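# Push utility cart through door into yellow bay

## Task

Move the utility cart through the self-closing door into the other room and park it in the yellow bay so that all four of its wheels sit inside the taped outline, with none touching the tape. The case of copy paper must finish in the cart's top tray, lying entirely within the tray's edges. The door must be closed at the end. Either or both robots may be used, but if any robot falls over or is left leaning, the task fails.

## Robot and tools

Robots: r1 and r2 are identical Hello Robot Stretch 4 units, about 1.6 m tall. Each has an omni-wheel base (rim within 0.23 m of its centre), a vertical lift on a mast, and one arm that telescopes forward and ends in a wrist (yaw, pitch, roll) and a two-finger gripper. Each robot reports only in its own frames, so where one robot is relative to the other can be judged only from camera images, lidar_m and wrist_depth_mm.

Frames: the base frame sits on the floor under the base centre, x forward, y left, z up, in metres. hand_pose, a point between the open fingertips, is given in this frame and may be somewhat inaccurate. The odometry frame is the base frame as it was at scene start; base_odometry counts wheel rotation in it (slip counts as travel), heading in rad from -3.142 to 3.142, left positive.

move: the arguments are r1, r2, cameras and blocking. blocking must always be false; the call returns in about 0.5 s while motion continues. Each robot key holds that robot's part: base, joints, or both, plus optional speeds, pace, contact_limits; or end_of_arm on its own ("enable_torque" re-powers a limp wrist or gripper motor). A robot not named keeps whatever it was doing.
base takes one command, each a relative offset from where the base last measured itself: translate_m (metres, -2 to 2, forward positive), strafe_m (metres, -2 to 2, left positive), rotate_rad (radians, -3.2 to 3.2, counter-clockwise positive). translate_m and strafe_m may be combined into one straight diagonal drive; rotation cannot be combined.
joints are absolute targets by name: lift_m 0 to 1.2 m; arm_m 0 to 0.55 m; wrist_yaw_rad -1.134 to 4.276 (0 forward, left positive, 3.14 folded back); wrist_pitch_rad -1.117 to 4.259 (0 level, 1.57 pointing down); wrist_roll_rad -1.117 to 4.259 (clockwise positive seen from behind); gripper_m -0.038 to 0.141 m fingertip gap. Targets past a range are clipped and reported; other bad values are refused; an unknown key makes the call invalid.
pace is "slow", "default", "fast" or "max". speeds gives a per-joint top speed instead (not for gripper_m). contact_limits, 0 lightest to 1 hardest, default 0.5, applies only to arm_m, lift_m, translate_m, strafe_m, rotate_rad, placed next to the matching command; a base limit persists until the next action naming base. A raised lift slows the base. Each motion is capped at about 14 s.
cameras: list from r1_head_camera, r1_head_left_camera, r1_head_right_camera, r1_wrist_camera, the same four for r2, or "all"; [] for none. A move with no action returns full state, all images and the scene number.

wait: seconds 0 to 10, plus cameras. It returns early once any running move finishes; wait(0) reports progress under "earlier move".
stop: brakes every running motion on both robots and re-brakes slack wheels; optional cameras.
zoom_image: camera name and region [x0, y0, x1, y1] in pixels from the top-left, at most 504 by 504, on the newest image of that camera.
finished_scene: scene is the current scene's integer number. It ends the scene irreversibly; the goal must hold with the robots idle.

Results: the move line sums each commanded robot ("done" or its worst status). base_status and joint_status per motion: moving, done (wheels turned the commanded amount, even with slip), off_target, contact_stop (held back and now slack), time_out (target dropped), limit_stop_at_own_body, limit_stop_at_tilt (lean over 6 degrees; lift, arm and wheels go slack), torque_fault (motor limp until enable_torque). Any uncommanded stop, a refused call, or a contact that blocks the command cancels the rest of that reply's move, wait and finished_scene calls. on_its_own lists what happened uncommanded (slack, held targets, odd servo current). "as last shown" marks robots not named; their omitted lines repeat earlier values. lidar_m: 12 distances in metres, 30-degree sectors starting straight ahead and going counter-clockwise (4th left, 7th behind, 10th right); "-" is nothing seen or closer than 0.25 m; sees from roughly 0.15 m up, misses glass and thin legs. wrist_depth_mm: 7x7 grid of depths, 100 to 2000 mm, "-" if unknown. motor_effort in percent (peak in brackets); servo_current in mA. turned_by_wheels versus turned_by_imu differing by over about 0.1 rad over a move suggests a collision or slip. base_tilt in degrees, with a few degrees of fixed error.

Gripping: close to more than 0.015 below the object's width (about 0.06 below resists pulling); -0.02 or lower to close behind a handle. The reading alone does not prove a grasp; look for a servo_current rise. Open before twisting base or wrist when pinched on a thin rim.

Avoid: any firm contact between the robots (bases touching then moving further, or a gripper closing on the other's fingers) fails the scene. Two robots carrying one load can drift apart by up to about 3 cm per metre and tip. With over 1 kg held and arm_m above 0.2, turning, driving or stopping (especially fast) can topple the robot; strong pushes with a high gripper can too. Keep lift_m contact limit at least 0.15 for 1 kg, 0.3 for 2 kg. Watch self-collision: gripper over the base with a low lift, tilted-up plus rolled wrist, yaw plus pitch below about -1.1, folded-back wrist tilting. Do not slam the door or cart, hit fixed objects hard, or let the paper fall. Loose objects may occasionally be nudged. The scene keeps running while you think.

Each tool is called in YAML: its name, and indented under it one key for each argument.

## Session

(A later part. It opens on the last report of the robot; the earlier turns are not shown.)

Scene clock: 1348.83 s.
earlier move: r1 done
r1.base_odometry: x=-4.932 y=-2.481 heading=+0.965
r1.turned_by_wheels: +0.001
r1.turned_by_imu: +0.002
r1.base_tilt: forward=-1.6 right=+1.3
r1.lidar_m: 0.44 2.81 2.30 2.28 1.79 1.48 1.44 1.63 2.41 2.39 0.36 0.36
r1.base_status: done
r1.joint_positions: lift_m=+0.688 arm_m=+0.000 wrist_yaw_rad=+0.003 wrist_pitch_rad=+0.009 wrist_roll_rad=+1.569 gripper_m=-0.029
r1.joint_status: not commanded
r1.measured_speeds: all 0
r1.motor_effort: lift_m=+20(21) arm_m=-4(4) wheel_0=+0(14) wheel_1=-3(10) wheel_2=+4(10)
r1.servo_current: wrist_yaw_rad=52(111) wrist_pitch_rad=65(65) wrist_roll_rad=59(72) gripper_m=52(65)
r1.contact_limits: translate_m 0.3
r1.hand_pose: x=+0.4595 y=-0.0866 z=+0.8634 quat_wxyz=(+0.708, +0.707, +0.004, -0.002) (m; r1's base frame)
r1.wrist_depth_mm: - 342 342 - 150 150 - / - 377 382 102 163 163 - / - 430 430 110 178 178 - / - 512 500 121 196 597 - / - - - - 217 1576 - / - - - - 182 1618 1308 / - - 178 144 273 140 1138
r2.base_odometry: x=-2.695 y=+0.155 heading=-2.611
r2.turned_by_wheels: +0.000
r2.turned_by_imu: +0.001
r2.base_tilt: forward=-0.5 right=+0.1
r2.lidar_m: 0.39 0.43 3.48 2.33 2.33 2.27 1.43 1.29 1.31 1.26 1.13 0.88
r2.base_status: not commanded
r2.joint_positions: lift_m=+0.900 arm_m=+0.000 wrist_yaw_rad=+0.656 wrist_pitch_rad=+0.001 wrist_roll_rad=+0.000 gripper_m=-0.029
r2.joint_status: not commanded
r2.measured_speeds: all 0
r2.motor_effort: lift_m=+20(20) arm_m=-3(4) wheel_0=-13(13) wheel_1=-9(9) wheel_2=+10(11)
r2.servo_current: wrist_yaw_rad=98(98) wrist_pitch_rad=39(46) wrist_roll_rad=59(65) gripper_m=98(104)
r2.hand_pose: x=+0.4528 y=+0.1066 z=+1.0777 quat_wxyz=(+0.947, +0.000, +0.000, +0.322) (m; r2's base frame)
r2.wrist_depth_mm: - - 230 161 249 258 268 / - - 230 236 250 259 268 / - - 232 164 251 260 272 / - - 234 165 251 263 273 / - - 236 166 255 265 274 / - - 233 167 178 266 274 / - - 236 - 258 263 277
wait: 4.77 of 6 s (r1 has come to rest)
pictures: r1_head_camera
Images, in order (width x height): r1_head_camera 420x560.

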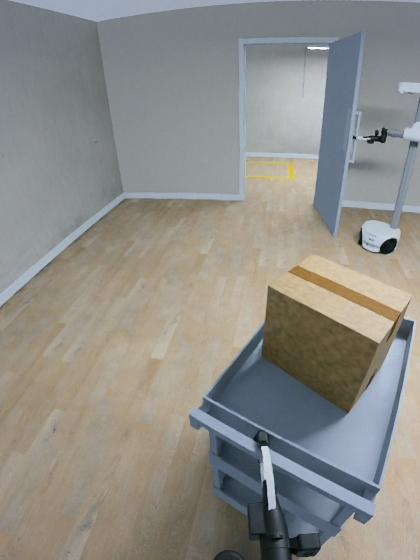

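move:
  blocking: false
  r1: {"base":{"translate_m":-0.8},"pace":"slow","contact_limits":{"translate_m":0.3}}

wait:
  seconds: 4
  cameras: ["r1_head_camera"]

wait:
  seconds: 6
  cameras: ["r1_head_camera"]

Scene clock: 1356.70 s.
move: r1 moving
r1.base_odometry: x=-4.939 y=-2.491 heading=+0.965
r1.turned_by_wheels: +0.000
r1.turned_by_imu: +0.000
r1.base_tilt: forward=-1.6 right=+1.3
r1.lidar_m: 0.43 2.85 2.29 2.27 1.78 1.44 1.43 1.60 2.42 2.39 0.37 0.36
r1.base_status: translate_m moving
r1.joint_positions: lift_m=+0.688 arm_m=+0.000 wrist_yaw_rad=+0.003 wrist_pitch_rad=+0.009 wrist_roll_rad=+1.569 gripper_m=-0.029
r1.joint_status: not commanded
r1.measured_speeds: translate_m=-0.049 strafe_m=+0.000 rotate_rad=-0.002 lift_m=+0.000 arm_m=+0.000 wrist_yaw_rad=+0.000 wrist_pitch_rad=+0.000 wrist_roll_rad=+0.000
r1.motor_effort: lift_m=+20(20) arm_m=-4(4) wheel_0=-6(6) wheel_1=-5(7) wheel_2=+9(12)
r1.servo_current: wrist_yaw_rad=52(72) wrist_pitch_rad=59(59) wrist_roll_rad=26(59) gripper_m=52(59)
r1.contact_limits: translate_m 0.3
r1.hand_pose: x=+0.4595 y=-0.0866 z=+0.8634 quat_wxyz=(+0.708, +0.707, +0.004, -0.002) (m; r1's base frame)
r1.wrist_depth_mm: - 338 342 - 153 155 - / - 377 384 105 166 166 - / - 424 430 111 181 180 - / - 504 496 - 197 603 - / - - - - 218 1618 - / - - - - 182 1576 1281 / - - 177 144 270 140 1138
r2: as last shown
r2.turned_by_imu: +0.000
r2.base_tilt: forward=-0.6 right=+0.1
r2.lidar_m: 0.41 0.44 3.48 2.33 2.33 2.23 1.43 1.29 1.32 1.27 1.13 0.86
r2.motor_effort: lift_m=+20(20) arm_m=-3(3) wheel_0=-12(13) wheel_1=-8(9) wheel_2=+10(11)
r2.servo_current: wrist_yaw_rad=72(85) wrist_pitch_rad=39(39) wrist_roll_rad=46(52) gripper_m=98(104)
r2.wrist_depth_mm: - - 229 162 248 259 268 / - - 231 234 250 259 270 / - - 232 164 251 262 270 / - - 233 165 251 263 273 / - - 235 167 254 264 273 / - - 233 167 179 266 277 / - - 236 - 258 262 278
pictures: none

Scene clock: 1360.70 s.
earlier move: r1 moving
r1.base_odometry: x=-5.160 y=-2.810 heading=+0.965
r1.turned_by_wheels: +0.000
r1.turned_by_imu: +0.001
r1.base_tilt: forward=-1.6 right=+1.3
r1.lidar_m: 0.35 0.41 2.40 2.39 1.31 1.07 1.06 1.20 1.93 2.34 2.60 0.44
r1.base_status: translate_m moving
r1.joint_positions: lift_m=+0.688 arm_m=+0.000 wrist_yaw_rad=+0.003 wrist_pitch_rad=+0.009 wrist_roll_rad=+1.569 gripper_m=-0.029
r1.joint_status: not commanded
r1.measured_speeds: translate_m=-0.100 strafe_m=+0.000 rotate_rad=+0.002 lift_m=+0.000 arm_m=+0.000 wrist_yaw_rad=+0.000 wrist_pitch_rad=+0.000 wrist_roll_rad=+0.000
r1.motor_effort: lift_m=+20(21) arm_m=-4(4) wheel_0=-1(8) wheel_1=-2(7) wheel_2=+9(12)
r1.servo_current: wrist_yaw_rad=39(78) wrist_pitch_rad=46(65) wrist_roll_rad=52(72) gripper_m=46(65)
r1.contact_limits: translate_m 0.3
r1.hand_pose: x=+0.4595 y=-0.0866 z=+0.8634 quat_wxyz=(+0.708, +0.707, +0.004, -0.002) (m; r1's base frame)
r1.wrist_depth_mm: - - - 256 259 1661 1255 / - - - 250 253 1756 - / - - - 245 246 - - / - 442 445 182 242 - - / - 449 449 177 237 - - / - 449 449 190 182 - - / - 459 179 142 227 132 -
r2.base_odometry: x=-2.695 y=+0.155 heading=-2.611
r2.turned_by_wheels: +0.000
r2.turned_by_imu: +0.001
r2.base_tilt: forward=-0.6 right=+0.1
r2.lidar_m: 0.40 0.41 3.47 2.72 2.65 2.27 1.42 1.29 1.29 1.26 1.13 0.86
r2.base_status: not commanded
r2.joint_positions: lift_m=+0.900 arm_m=+0.000 wrist_yaw_rad=+0.656 wrist_pitch_rad=+0.001 wrist_roll_rad=+0.000 gripper_m=-0.029
r2.joint_status: not commanded
r2.measured_speeds: all 0
r2.motor_effort: lift_m=+20(20) arm_m=-3(4) wheel_0=-12(13) wheel_1=-9(9) wheel_2=+10(11)
r2.servo_current: wrist_yaw_rad=85(98) wrist_pitch_rad=52(52) wrist_roll_rad=52(65) gripper_m=104(111)
r2.hand_pose: x=+0.4528 y=+0.1066 z=+1.0777 quat_wxyz=(+0.947, +0.000, +0.000, +0.322) (m; r2's base frame)
r2.wrist_depth_mm: - - 230 162 249 258 268 / - - 231 235 250 259 268 / - - 232 164 250 262 271 / - - 234 165 252 262 272 / - - 235 167 254 264 273 / - - 233 167 178 266 276 / - - 236 - 259 262 277
wait: 4.00 s; no rest
pictures: r1_head_camera
Images, in order (width x height): r1_head_camera 420x560.

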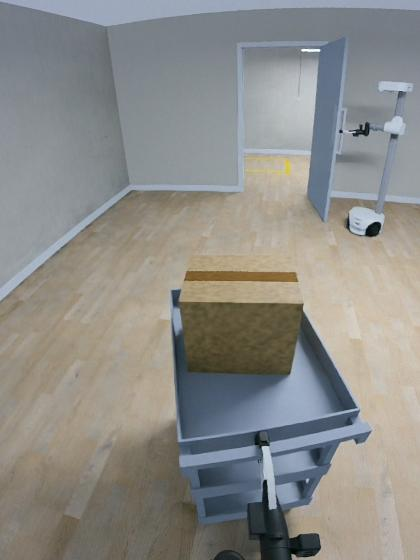

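Scene clock: 1365.47 s.
earlier move: r1 done
r1.base_odometry: x=-5.387 y=-3.138 heading=+0.965
r1.turned_by_wheels: +0.000
r1.turned_by_imu: +0.003
r1.base_tilt: forward=-1.6 right=+1.3
r1.lidar_m: 0.27 0.30 2.49 1.61 0.83 0.66 0.68 0.77 1.26 2.25 2.54 0.48
r1.base_status: done
r1.joint_positions: lift_m=+0.688 arm_m=+0.000 wrist_yaw_rad=+0.007 wrist_pitch_rad=+0.009 wrist_roll_rad=+1.569 gripper_m=-0.029
r1.joint_status: not commanded
r1.measured_speeds: all 0
r1.motor_effort: lift_m=+20(21) arm_m=-4(4) wheel_0=+1(8) wheel_1=-1(8) wheel_2=+5(12)
r1.servo_current: wrist_yaw_rad=59(78) wrist_pitch_rad=59(65) wrist_roll_rad=52(72) gripper_m=59(65)
r1.contact_limits: translate_m 0.3
r1.hand_pose: x=+0.4599 y=-0.0853 z=+0.8634 quat_wxyz=(+0.708, +0.707, +0.006, -0.001) (m; r1's base frame)
r1.wrist_depth_mm: - - - - - 1618 1160 / - - - 362 - 1499 1042 / - - - - 397 1618 462 / - - - - 307 1661 - / - - - 254 259 1863 - / - 452 436 193 186 - - / - 415 179 151 206 132 -
r2.base_odometry: x=-2.695 y=+0.155 heading=-2.611
r2.turned_by_wheels: +0.000
r2.turned_by_imu: +0.001
r2.base_tilt: forward=-0.6 right=+0.0
r2.lidar_m: 0.41 0.43 3.48 3.22 3.24 2.26 1.44 1.31 1.28 1.26 1.14 0.84
r2.base_status: not commanded
r2.joint_positions: lift_m=+0.900 arm_m=+0.000 wrist_yaw_rad=+0.656 wrist_pitch_rad=+0.001 wrist_roll_rad=+0.000 gripper_m=-0.029
r2.joint_status: not commanded
r2.measured_speeds: all 0
r2.motor_effort: lift_m=+20(21) arm_m=-3(4) wheel_0=-13(13) wheel_1=-8(9) wheel_2=+10(11)
r2.servo_current: wrist_yaw_rad=72(98) wrist_pitch_rad=33(52) wrist_roll_rad=52(65) gripper_m=98(111)
r2.hand_pose: x=+0.4528 y=+0.1066 z=+1.0777 quat_wxyz=(+0.947, +0.000, +0.000, +0.322) (m; r2's base frame)
r2.wrist_depth_mm: - - 229 162 248 258 268 / - - 230 235 250 260 270 / - - 232 164 251 260 271 / - - 235 165 250 263 272 / - - 235 167 254 264 274 / - - 233 167 178 266 274 / - - 236 - 258 262 277
wait: 4.77 of 6 s (r1 has come to rest)
pictures: r1_head_camera
Images, in order (width x height): r1_head_camera 420x560.

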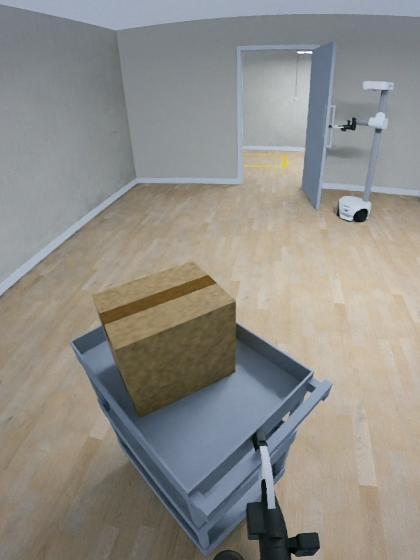

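wait:
  seconds: 0.2
  cameras: ["r1_head_camera"]

Scene clock: 1370.53 s.
r1.base_odometry: x=-5.387 y=-3.138 heading=+0.965
r1.turned_by_wheels: +0.000
r1.turned_by_imu: +0.000
r1.base_tilt: forward=-1.6 right=+1.2
r1.lidar_m: 0.26 0.31 2.49 1.63 0.83 0.69 0.66 0.74 1.25 2.26 2.52 0.50
r1.base_status: done
r1.joint_positions: lift_m=+0.688 arm_m=+0.000 wrist_yaw_rad=+0.007 wrist_pitch_rad=+0.009 wrist_roll_rad=+1.569 gripper_m=-0.029
r1.joint_status: not commanded
r1.measured_speeds: all 0
r1.motor_effort: lift_m=+20(21) arm_m=-4(4) wheel_0=+1(8) wheel_1=-1(8) wheel_2=+5(12)
r1.servo_current: wrist_yaw_rad=65(78) wrist_pitch_rad=59(65) wrist_roll_rad=46(72) gripper_m=59(65)
r1.contact_limits: translate_m 0.3
r1.hand_pose: x=+0.4599 y=-0.0853 z=+0.8634 quat_wxyz=(+0.708, +0.707, +0.006, -0.001) (m; r1's base frame)
r1.wrist_depth_mm: - - - - - 1661 1182 / - - - 359 - 1464 1060 / - - - - 399 1618 462 / - - - - 309 1708 - / - - - 254 259 1808 - / - 452 439 192 185 - - / - 415 179 151 206 132 -
r2.base_odometry: x=-2.695 y=+0.155 heading=-2.611
r2.turned_by_wheels: +0.000
r2.turned_by_imu: +0.000
r2.base_tilt: forward=-0.6 right=+0.0
r2.lidar_m: 0.39 0.43 3.46 3.21 3.25 2.27 1.44 1.29 1.31 1.29 1.13 0.84
r2.base_status: not commanded
r2.joint_positions: lift_m=+0.900 arm_m=+0.000 wrist_yaw_rad=+0.656 wrist_pitch_rad=+0.001 wrist_roll_rad=+0.000 gripper_m=-0.029
r2.joint_status: not commanded
r2.measured_speeds: all 0
r2.motor_effort: lift_m=+20(21) arm_m=-3(4) wheel_0=-12(13) wheel_1=-8(9) wheel_2=+10(11)
r2.servo_current: wrist_yaw_rad=78(98) wrist_pitch_rad=39(52) wrist_roll_rad=33(65) gripper_m=104(111)
r2.hand_pose: x=+0.4528 y=+0.1066 z=+1.0777 quat_wxyz=(+0.947, +0.000, +0.000, +0.322) (m; r2's base frame)
r2.wrist_depth_mm: - - 230 162 249 259 268 / - - 230 235 249 259 268 / - - 232 164 250 262 271 / - - 233 165 251 263 272 / - - 236 167 254 264 277 / - - 232 167 178 266 274 / - - 236 - 258 262 277
wait: 0.20 s; at rest from the start
pictures: r1_head_camera
Images, in order (width x height): r1_head_camera 420x560.

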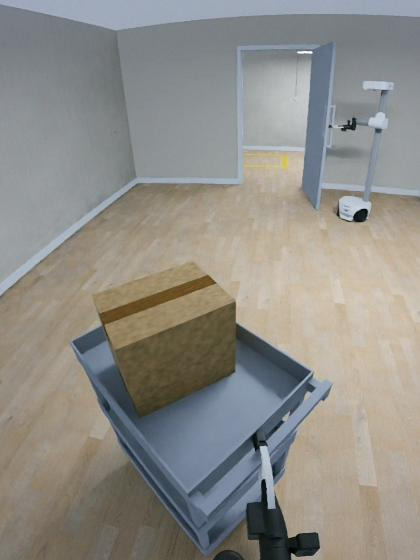

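move:
  blocking: false
  r1: {"base":{"strafe_m":0.3},"pace":"slow","contact_limits":{"strafe_m":0.3}}

wait:
  seconds: 5
  cameras: ["r1_head_camera"]

Scene clock: 1436.07 s.
move: r1 moving
r1.base_odometry: x=-5.399 y=-3.130 heading=+0.965
r1.turned_by_wheels: +0.000
r1.turned_by_imu: +0.000
r1.base_tilt: forward=-1.6 right=+1.3
r1.lidar_m: 0.28 0.33 2.46 1.60 0.83 0.65 0.65 0.75 1.27 2.27 2.52 0.48
r1.base_status: strafe_m moving
r1.joint_positions: lift_m=+0.688 arm_m=+0.000 wrist_yaw_rad=+0.003 wrist_pitch_rad=+0.009 wrist_roll_rad=+1.569 gripper_m=-0.029
r1.joint_status: not commanded
r1.measured_speeds: translate_m=+0.000 strafe_m=+0.055 rotate_rad=+0.000 lift_m=+0.000 arm_m=+0.000 wrist_yaw_rad=-0.014 wrist_pitch_rad=+0.000 wrist_roll_rad=+0.000
r1.motor_effort: lift_m=+21(21) arm_m=-4(4) wheel_0=-9(9) wheel_1=+5(6) wheel_2=+2(4)
r1.servo_current: wrist_yaw_rad=52(65) wrist_pitch_rad=59(65) wrist_roll_rad=52(65) gripper_m=52(59)
r1.contact_limits: strafe_m 0.3
r1.hand_pose: x=+0.4595 y=-0.0866 z=+0.8634 quat_wxyz=(+0.708, +0.707, +0.004, -0.002) (m; r1's base frame)
r1.wrist_depth_mm: - - - - - 1618 1160 / - - - 359 - 1430 1078 / - - - - 399 1618 462 / - - - - 310 1708 - / - - - 252 253 1863 - / - 452 439 189 182 - - / - 413 178 143 204 132 -
r2: as last shown
r2.lidar_m: 0.39 0.43 3.47 3.26 3.24 2.25 1.43 1.29 1.32 1.27 1.13 0.87
r2.motor_effort: lift_m=+20(20) arm_m=-3(4) wheel_0=-12(13) wheel_1=-9(9) wheel_2=+11(11)
r2.servo_current: wrist_yaw_rad=72(98) wrist_pitch_rad=46(46) wrist_roll_rad=46(52) gripper_m=104(104)
r2.wrist_depth_mm: - - 230 161 248 258 268 / - - 230 235 250 258 270 / - - 232 164 250 260 271 / - - 233 165 251 262 272 / - - 236 167 254 264 274 / - - 232 167 178 267 276 / - - 236 - 258 263 278
pictures: none

Scene clock: 1439.70 s.
earlier move: r1 done
r1.base_odometry: x=-5.634 y=-2.967 heading=+0.965
r1.turned_by_wheels: -0.001
r1.turned_by_imu: +0.000
r1.base_tilt: forward=-1.6 right=+1.3
r1.lidar_m: 0.28 0.39 2.19 1.48 0.78 0.61 0.61 0.71 1.13 2.55 2.85 0.47
r1.base_status: done
r1.joint_positions: lift_m=+0.688 arm_m=+0.000 wrist_yaw_rad=-0.011 wrist_pitch_rad=+0.009 wrist_roll_rad=+1.569 gripper_m=-0.029
r1.joint_status: not commanded
r1.measured_speeds: all 0
r1.motor_effort: lift_m=+20(21) arm_m=+4(4) wheel_0=-6(17) wheel_1=+3(8) wheel_2=-6(12)
r1.servo_current: wrist_yaw_rad=59(98) wrist_pitch_rad=52(65) wrist_roll_rad=46(65) gripper_m=52(59)
r1.contact_limits: strafe_m 0.3
r1.hand_pose: x=+0.4582 y=-0.0907 z=+0.8634 quat_wxyz=(+0.708, +0.707, -0.001, -0.007) (m; r1's base frame)
r1.wrist_depth_mm: - - - 327 - 1661 1182 / - - - - 377 384 387 / - - - - - 1661 1281 / - - - - 278 1808 - / - - - 244 250 1983 - / - 445 200 186 185 - - / - 418 182 128 205 134 -
r2.base_odometry: x=-2.695 y=+0.155 heading=-2.611
r2.turned_by_wheels: +0.000
r2.turned_by_imu: +0.001
r2.base_tilt: forward=-0.6 right=+0.1
r2.lidar_m: 0.38 0.46 3.47 3.32 3.42 2.24 1.43 1.29 1.31 1.24 1.13 0.85
r2.base_status: not commanded
r2.joint_positions: lift_m=+0.900 arm_m=+0.000 wrist_yaw_rad=+0.656 wrist_pitch_rad=+0.001 wrist_roll_rad=+0.000 gripper_m=-0.029
r2.joint_status: not commanded
r2.measured_speeds: all 0
r2.motor_effort: lift_m=+20(20) arm_m=-3(4) wheel_0=-12(13) wheel_1=-9(9) wheel_2=+11(11)
r2.servo_current: wrist_yaw_rad=78(98) wrist_pitch_rad=46(52) wrist_roll_rad=39(65) gripper_m=104(111)
r2.hand_pose: x=+0.4528 y=+0.1066 z=+1.0777 quat_wxyz=(+0.947, +0.000, +0.000, +0.322) (m; r2's base frame)
r2.wrist_depth_mm: - - 230 161 248 258 270 / - - 231 235 249 259 268 / - - 231 164 250 260 271 / - - 235 165 251 263 272 / - - 235 167 254 264 273 / - - 232 167 178 267 276 / - - 236 - 258 263 278
wait: 3.63 of 5 s (r1 has come to rest)
pictures: r1_head_camera
Images, in order (width x height): r1_head_camera 420x560.

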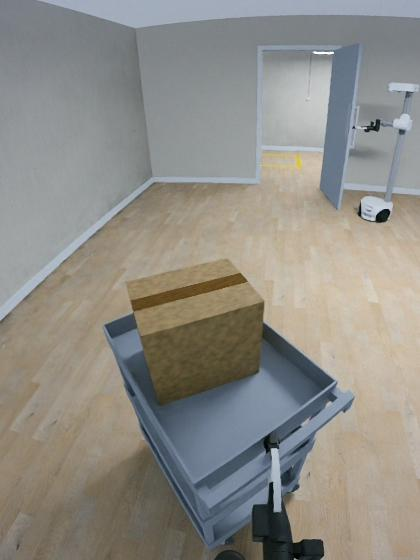

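move:
  blocking: false
  r1: {"joints":{"gripper_m":0.12}}

wait:
  seconds: 3

move:
  blocking: false
  r1: {"base":{"translate_m":-0.12},"pace":"slow"}

wait:
  seconds: 3
  cameras: ["r1_head_camera"]

Scene clock: 1468.53 s.
move: r1 moving
r1.base_odometry: x=-5.634 y=-2.967 heading=+0.965
r1.turned_by_wheels: +0.000
r1.turned_by_imu: +0.000
r1.base_tilt: forward=-1.6 right=+1.3
r1.lidar_m: 0.28 0.41 2.18 1.52 0.76 0.62 0.62 0.70 1.16 2.56 2.83 0.47
r1.base_status: not commanded
r1.joint_positions: lift_m=+0.688 arm_m=+0.000 wrist_yaw_rad=-0.011 wrist_pitch_rad=+0.009 wrist_roll_rad=+1.569 gripper_m=-0.004
r1.joint_status: gripper_m moving
r1.measured_speeds: all 0
r1.motor_effort: lift_m=+20(21) arm_m=+4(4) wheel_0=-6(7) wheel_1=+2(2) wheel_2=-6(6)
r1.servo_current: wrist_yaw_rad=91(91) wrist_pitch_rad=59(59) wrist_roll_rad=46(52) gripper_m=78(85)
r1.contact_limits: strafe_m 0.3
r1.hand_pose: x=+0.4582 y=-0.0907 z=+0.8634 quat_wxyz=(+0.708, +0.707, -0.001, -0.007) (m; r1's base frame)
r1.wrist_depth_mm: - - - 336 - 1708 1182 / - - - - 387 392 394 / - - - - - 1708 504 / - - - - 290 1863 - / - - - 249 254 - - / - 449 433 187 226 - - / - 418 185 140 204 - -
r2: as last shown
r2.turned_by_imu: +0.000
r2.lidar_m: 0.42 0.42 3.47 3.32 3.41 2.25 1.44 1.29 1.30 1.28 1.14 0.87
r2.motor_effort: lift_m=+20(20) arm_m=-3(4) wheel_0=-12(13) wheel_1=-9(9) wheel_2=+10(11)
r2.servo_current: wrist_yaw_rad=78(85) wrist_pitch_rad=46(46) wrist_roll_rad=39(52) gripper_m=98(104)
r2.wrist_depth_mm: - - 230 162 249 258 267 / - - 230 236 249 260 267 / - - 233 164 251 262 271 / - - 233 165 252 263 272 / - - 235 166 254 264 273 / - - 232 167 178 267 276 / - - 236 - 258 263 278
pictures: none

Scene clock: 1470.27 s.
earlier move: r1 done
r1.base_odometry: x=-5.634 y=-2.967 heading=+0.965
r1.turned_by_wheels: +0.000
r1.turned_by_imu: +0.000
r1.base_tilt: forward=-1.6 right=+1.3
r1.lidar_m: 0.29 0.40 2.19 1.51 0.78 0.63 0.61 0.71 1.16 2.53 2.85 0.47
r1.base_status: not commanded
r1.joint_positions: lift_m=+0.688 arm_m=+0.000 wrist_yaw_rad=-0.011 wrist_pitch_rad=+0.009 wrist_roll_rad=+1.569 gripper_m=+0.120
r1.joint_status: all done
r1.measured_speeds: all 0
r1.motor_effort: lift_m=+20(21) arm_m=+4(4) wheel_0=-7(7) wheel_1=+2(3) wheel_2=-6(6)
r1.servo_current: wrist_yaw_rad=65(91) wrist_pitch_rad=52(65) wrist_roll_rad=46(59) gripper_m=46(104)
r1.contact_limits: strafe_m 0.3
r1.hand_pose: x=+0.4582 y=-0.0907 z=+0.8634 quat_wxyz=(+0.708, +0.707, -0.001, -0.007) (m; r1's base frame)
r1.wrist_depth_mm: - - - 342 - 1708 1182 / - - - - 387 389 392 / - - - - - 1756 508 / - - - - 289 1808 - / - - - 251 249 1863 - / - 452 436 187 226 - - / - 421 185 144 205 - -
r2.base_odometry: x=-2.695 y=+0.155 heading=-2.611
r2.turned_by_wheels: +0.000
r2.turned_by_imu: +0.000
r2.base_tilt: forward=-0.6 right=+0.1
r2.lidar_m: 0.40 0.40 3.48 3.33 3.36 2.23 1.44 1.29 1.31 1.24 1.13 0.86
r2.base_status: not commanded
r2.joint_positions: lift_m=+0.900 arm_m=+0.000 wrist_yaw_rad=+0.656 wrist_pitch_rad=+0.001 wrist_roll_rad=+0.000 gripper_m=-0.029
r2.joint_status: not commanded
r2.measured_speeds: all 0
r2.motor_effort: lift_m=+20(21) arm_m=-4(4) wheel_0=-12(13) wheel_1=-9(9) wheel_2=+10(11)
r2.servo_current: wrist_yaw_rad=85(91) wrist_pitch_rad=39(46) wrist_roll_rad=52(59) gripper_m=98(111)
r2.hand_pose: x=+0.4528 y=+0.1066 z=+1.0777 quat_wxyz=(+0.947, +0.000, +0.000, +0.322) (m; r2's base frame)
r2.wrist_depth_mm: - - 230 162 249 259 268 / - - 231 236 250 259 268 / - - 232 164 251 260 271 / - - 234 166 251 262 273 / - - 235 167 255 264 273 / - - 233 167 178 266 277 / - - 236 - 258 263 277
wait: 1.73 of 3 s (r1 has come to rest)
pictures: none

Scene clock: 1470.77 s.
move: r1 moving
r1.base_odometry: x=-5.641 y=-2.978 heading=+0.964
r1.turned_by_wheels: -0.001
r1.turned_by_imu: +0.000
r1.base_tilt: forward=-1.6 right=+1.2
r1.lidar_m: 0.30 0.41 2.20 1.46 0.76 0.59 0.60 0.69 1.10 2.57 2.85 0.48
r1.base_status: translate_m moving
r1.joint_positions: lift_m=+0.688 arm_m=+0.000 wrist_yaw_rad=-0.006 wrist_pitch_rad=+0.004 wrist_roll_rad=+1.569 gripper_m=+0.120
r1.joint_status: not commanded
r1.measured_speeds: translate_m=-0.052 strafe_m=+0.000 rotate_rad=+0.003 lift_m=+0.000 arm_m=+0.000 wrist_yaw_rad=+0.072 wrist_pitch_rad=-0.079 wrist_roll_rad=+0.000
r1.motor_effort: lift_m=+20(21) arm_m=+4(4) wheel_0=-4(8) wheel_1=-6(6) wheel_2=+2(7)
r1.servo_current: wrist_yaw_rad=39(78) wrist_pitch_rad=46(59) wrist_roll_rad=52(65) gripper_m=46(46)
r1.hand_pose: x=+0.4587 y=-0.0892 z=+0.8649 quat_wxyz=(+0.708, +0.707, -0.001, -0.004) (m; r1's base frame)
r1.wrist_depth_mm: - - - - - 1756 1205 / - - - - 387 402 399 / - - - - - 1756 1281 / - - - - 298 1808 - / - - - 480 258 1863 - / - 452 213 183 190 - - / - 427 427 143 218 - -
r2: as last shown
r2.lidar_m: 0.39 0.43 3.48 3.34 3.39 2.23 1.43 1.30 1.33 1.26 1.11 0.86
r2.motor_effort: lift_m=+20(20) arm_m=-3(4) wheel_0=-12(13) wheel_1=-9(9) wheel_2=+10(11)
r2.servo_current: wrist_yaw_rad=85(91) wrist_pitch_rad=39(46) wrist_roll_rad=46(52) gripper_m=104(104)
r2.wrist_depth_mm: - - 230 162 250 258 267 / - - 231 234 250 259 268 / - - 232 164 252 262 271 / - - 233 165 252 264 272 / - - 235 167 254 265 274 / - - 233 167 178 267 274 / - - 236 - 258 264 278
pictures: none

Scene clock: 1472.77 s.
earlier move: r1 done
r1.base_odometry: x=-5.702 y=-3.066 heading=+0.964
r1.turned_by_wheels: +0.000
r1.turned_by_imu: +0.000
r1.base_tilt: forward=-1.6 right=+1.3
r1.lidar_m: 0.41 0.61 2.22 1.21 0.62 0.49 0.48 0.58 0.94 2.53 2.84 0.56
r1.base_status: done
r1.joint_positions: lift_m=+0.688 arm_m=+0.000 wrist_yaw_rad=-0.003 wrist_pitch_rad=+0.004 wrist_roll_rad=+1.569 gripper_m=+0.120
r1.joint_status: not commanded
r1.measured_speeds: all 0
r1.motor_effort: lift_m=+21(21) arm_m=+4(4) wheel_0=-3(8) wheel_1=-3(6) wheel_2=+2(7)
r1.servo_current: wrist_yaw_rad=39(78) wrist_pitch_rad=46(59) wrist_roll_rad=46(72) gripper_m=46(52)
r1.hand_pose: x=+0.4590 y=-0.0882 z=+0.8649 quat_wxyz=(+0.708, +0.707, +0.000, -0.002) (m; r1's base frame)
r1.wrist_depth_mm: - - - - - 1708 1205 / - - - - - 1499 1118 / - - - - - 1863 - / - - - - - - - / - - 574 564 368 - - / - - 544 272 191 196 - / - 517 512 145 301 - -
r2.base_odometry: x=-2.695 y=+0.155 heading=-2.611
r2.turned_by_wheels: +0.000
r2.turned_by_imu: +0.000
r2.base_tilt: forward=-0.6 right=+0.0
r2.lidar_m: 0.39 0.44 3.46 3.31 3.38 2.24 1.44 1.29 1.31 1.27 1.13 0.87
r2.base_status: not commanded
r2.joint_positions: lift_m=+0.900 arm_m=+0.000 wrist_yaw_rad=+0.656 wrist_pitch_rad=+0.001 wrist_roll_rad=+0.000 gripper_m=-0.029
r2.joint_status: not commanded
r2.measured_speeds: all 0
r2.motor_effort: lift_m=+20(20) arm_m=-3(4) wheel_0=-12(13) wheel_1=-9(9) wheel_2=+10(11)
r2.servo_current: wrist_yaw_rad=91(98) wrist_pitch_rad=33(52) wrist_roll_rad=39(65) gripper_m=111(111)
r2.hand_pose: x=+0.4528 y=+0.1066 z=+1.0777 quat_wxyz=(+0.947, +0.000, +0.000, +0.322) (m; r2's base frame)
r2.wrist_depth_mm: - - 230 162 249 258 267 / - - 230 235 250 259 268 / - - 231 164 251 262 271 / - - 234 165 251 262 273 / - - 235 167 254 265 274 / - - 233 167 178 266 276 / - - 236 - 257 262 278
wait: 2.00 of 3 s (r1 has come to rest)
pictures: r1_head_camera
Images, in order (width x height): r1_head_camera 420x560.

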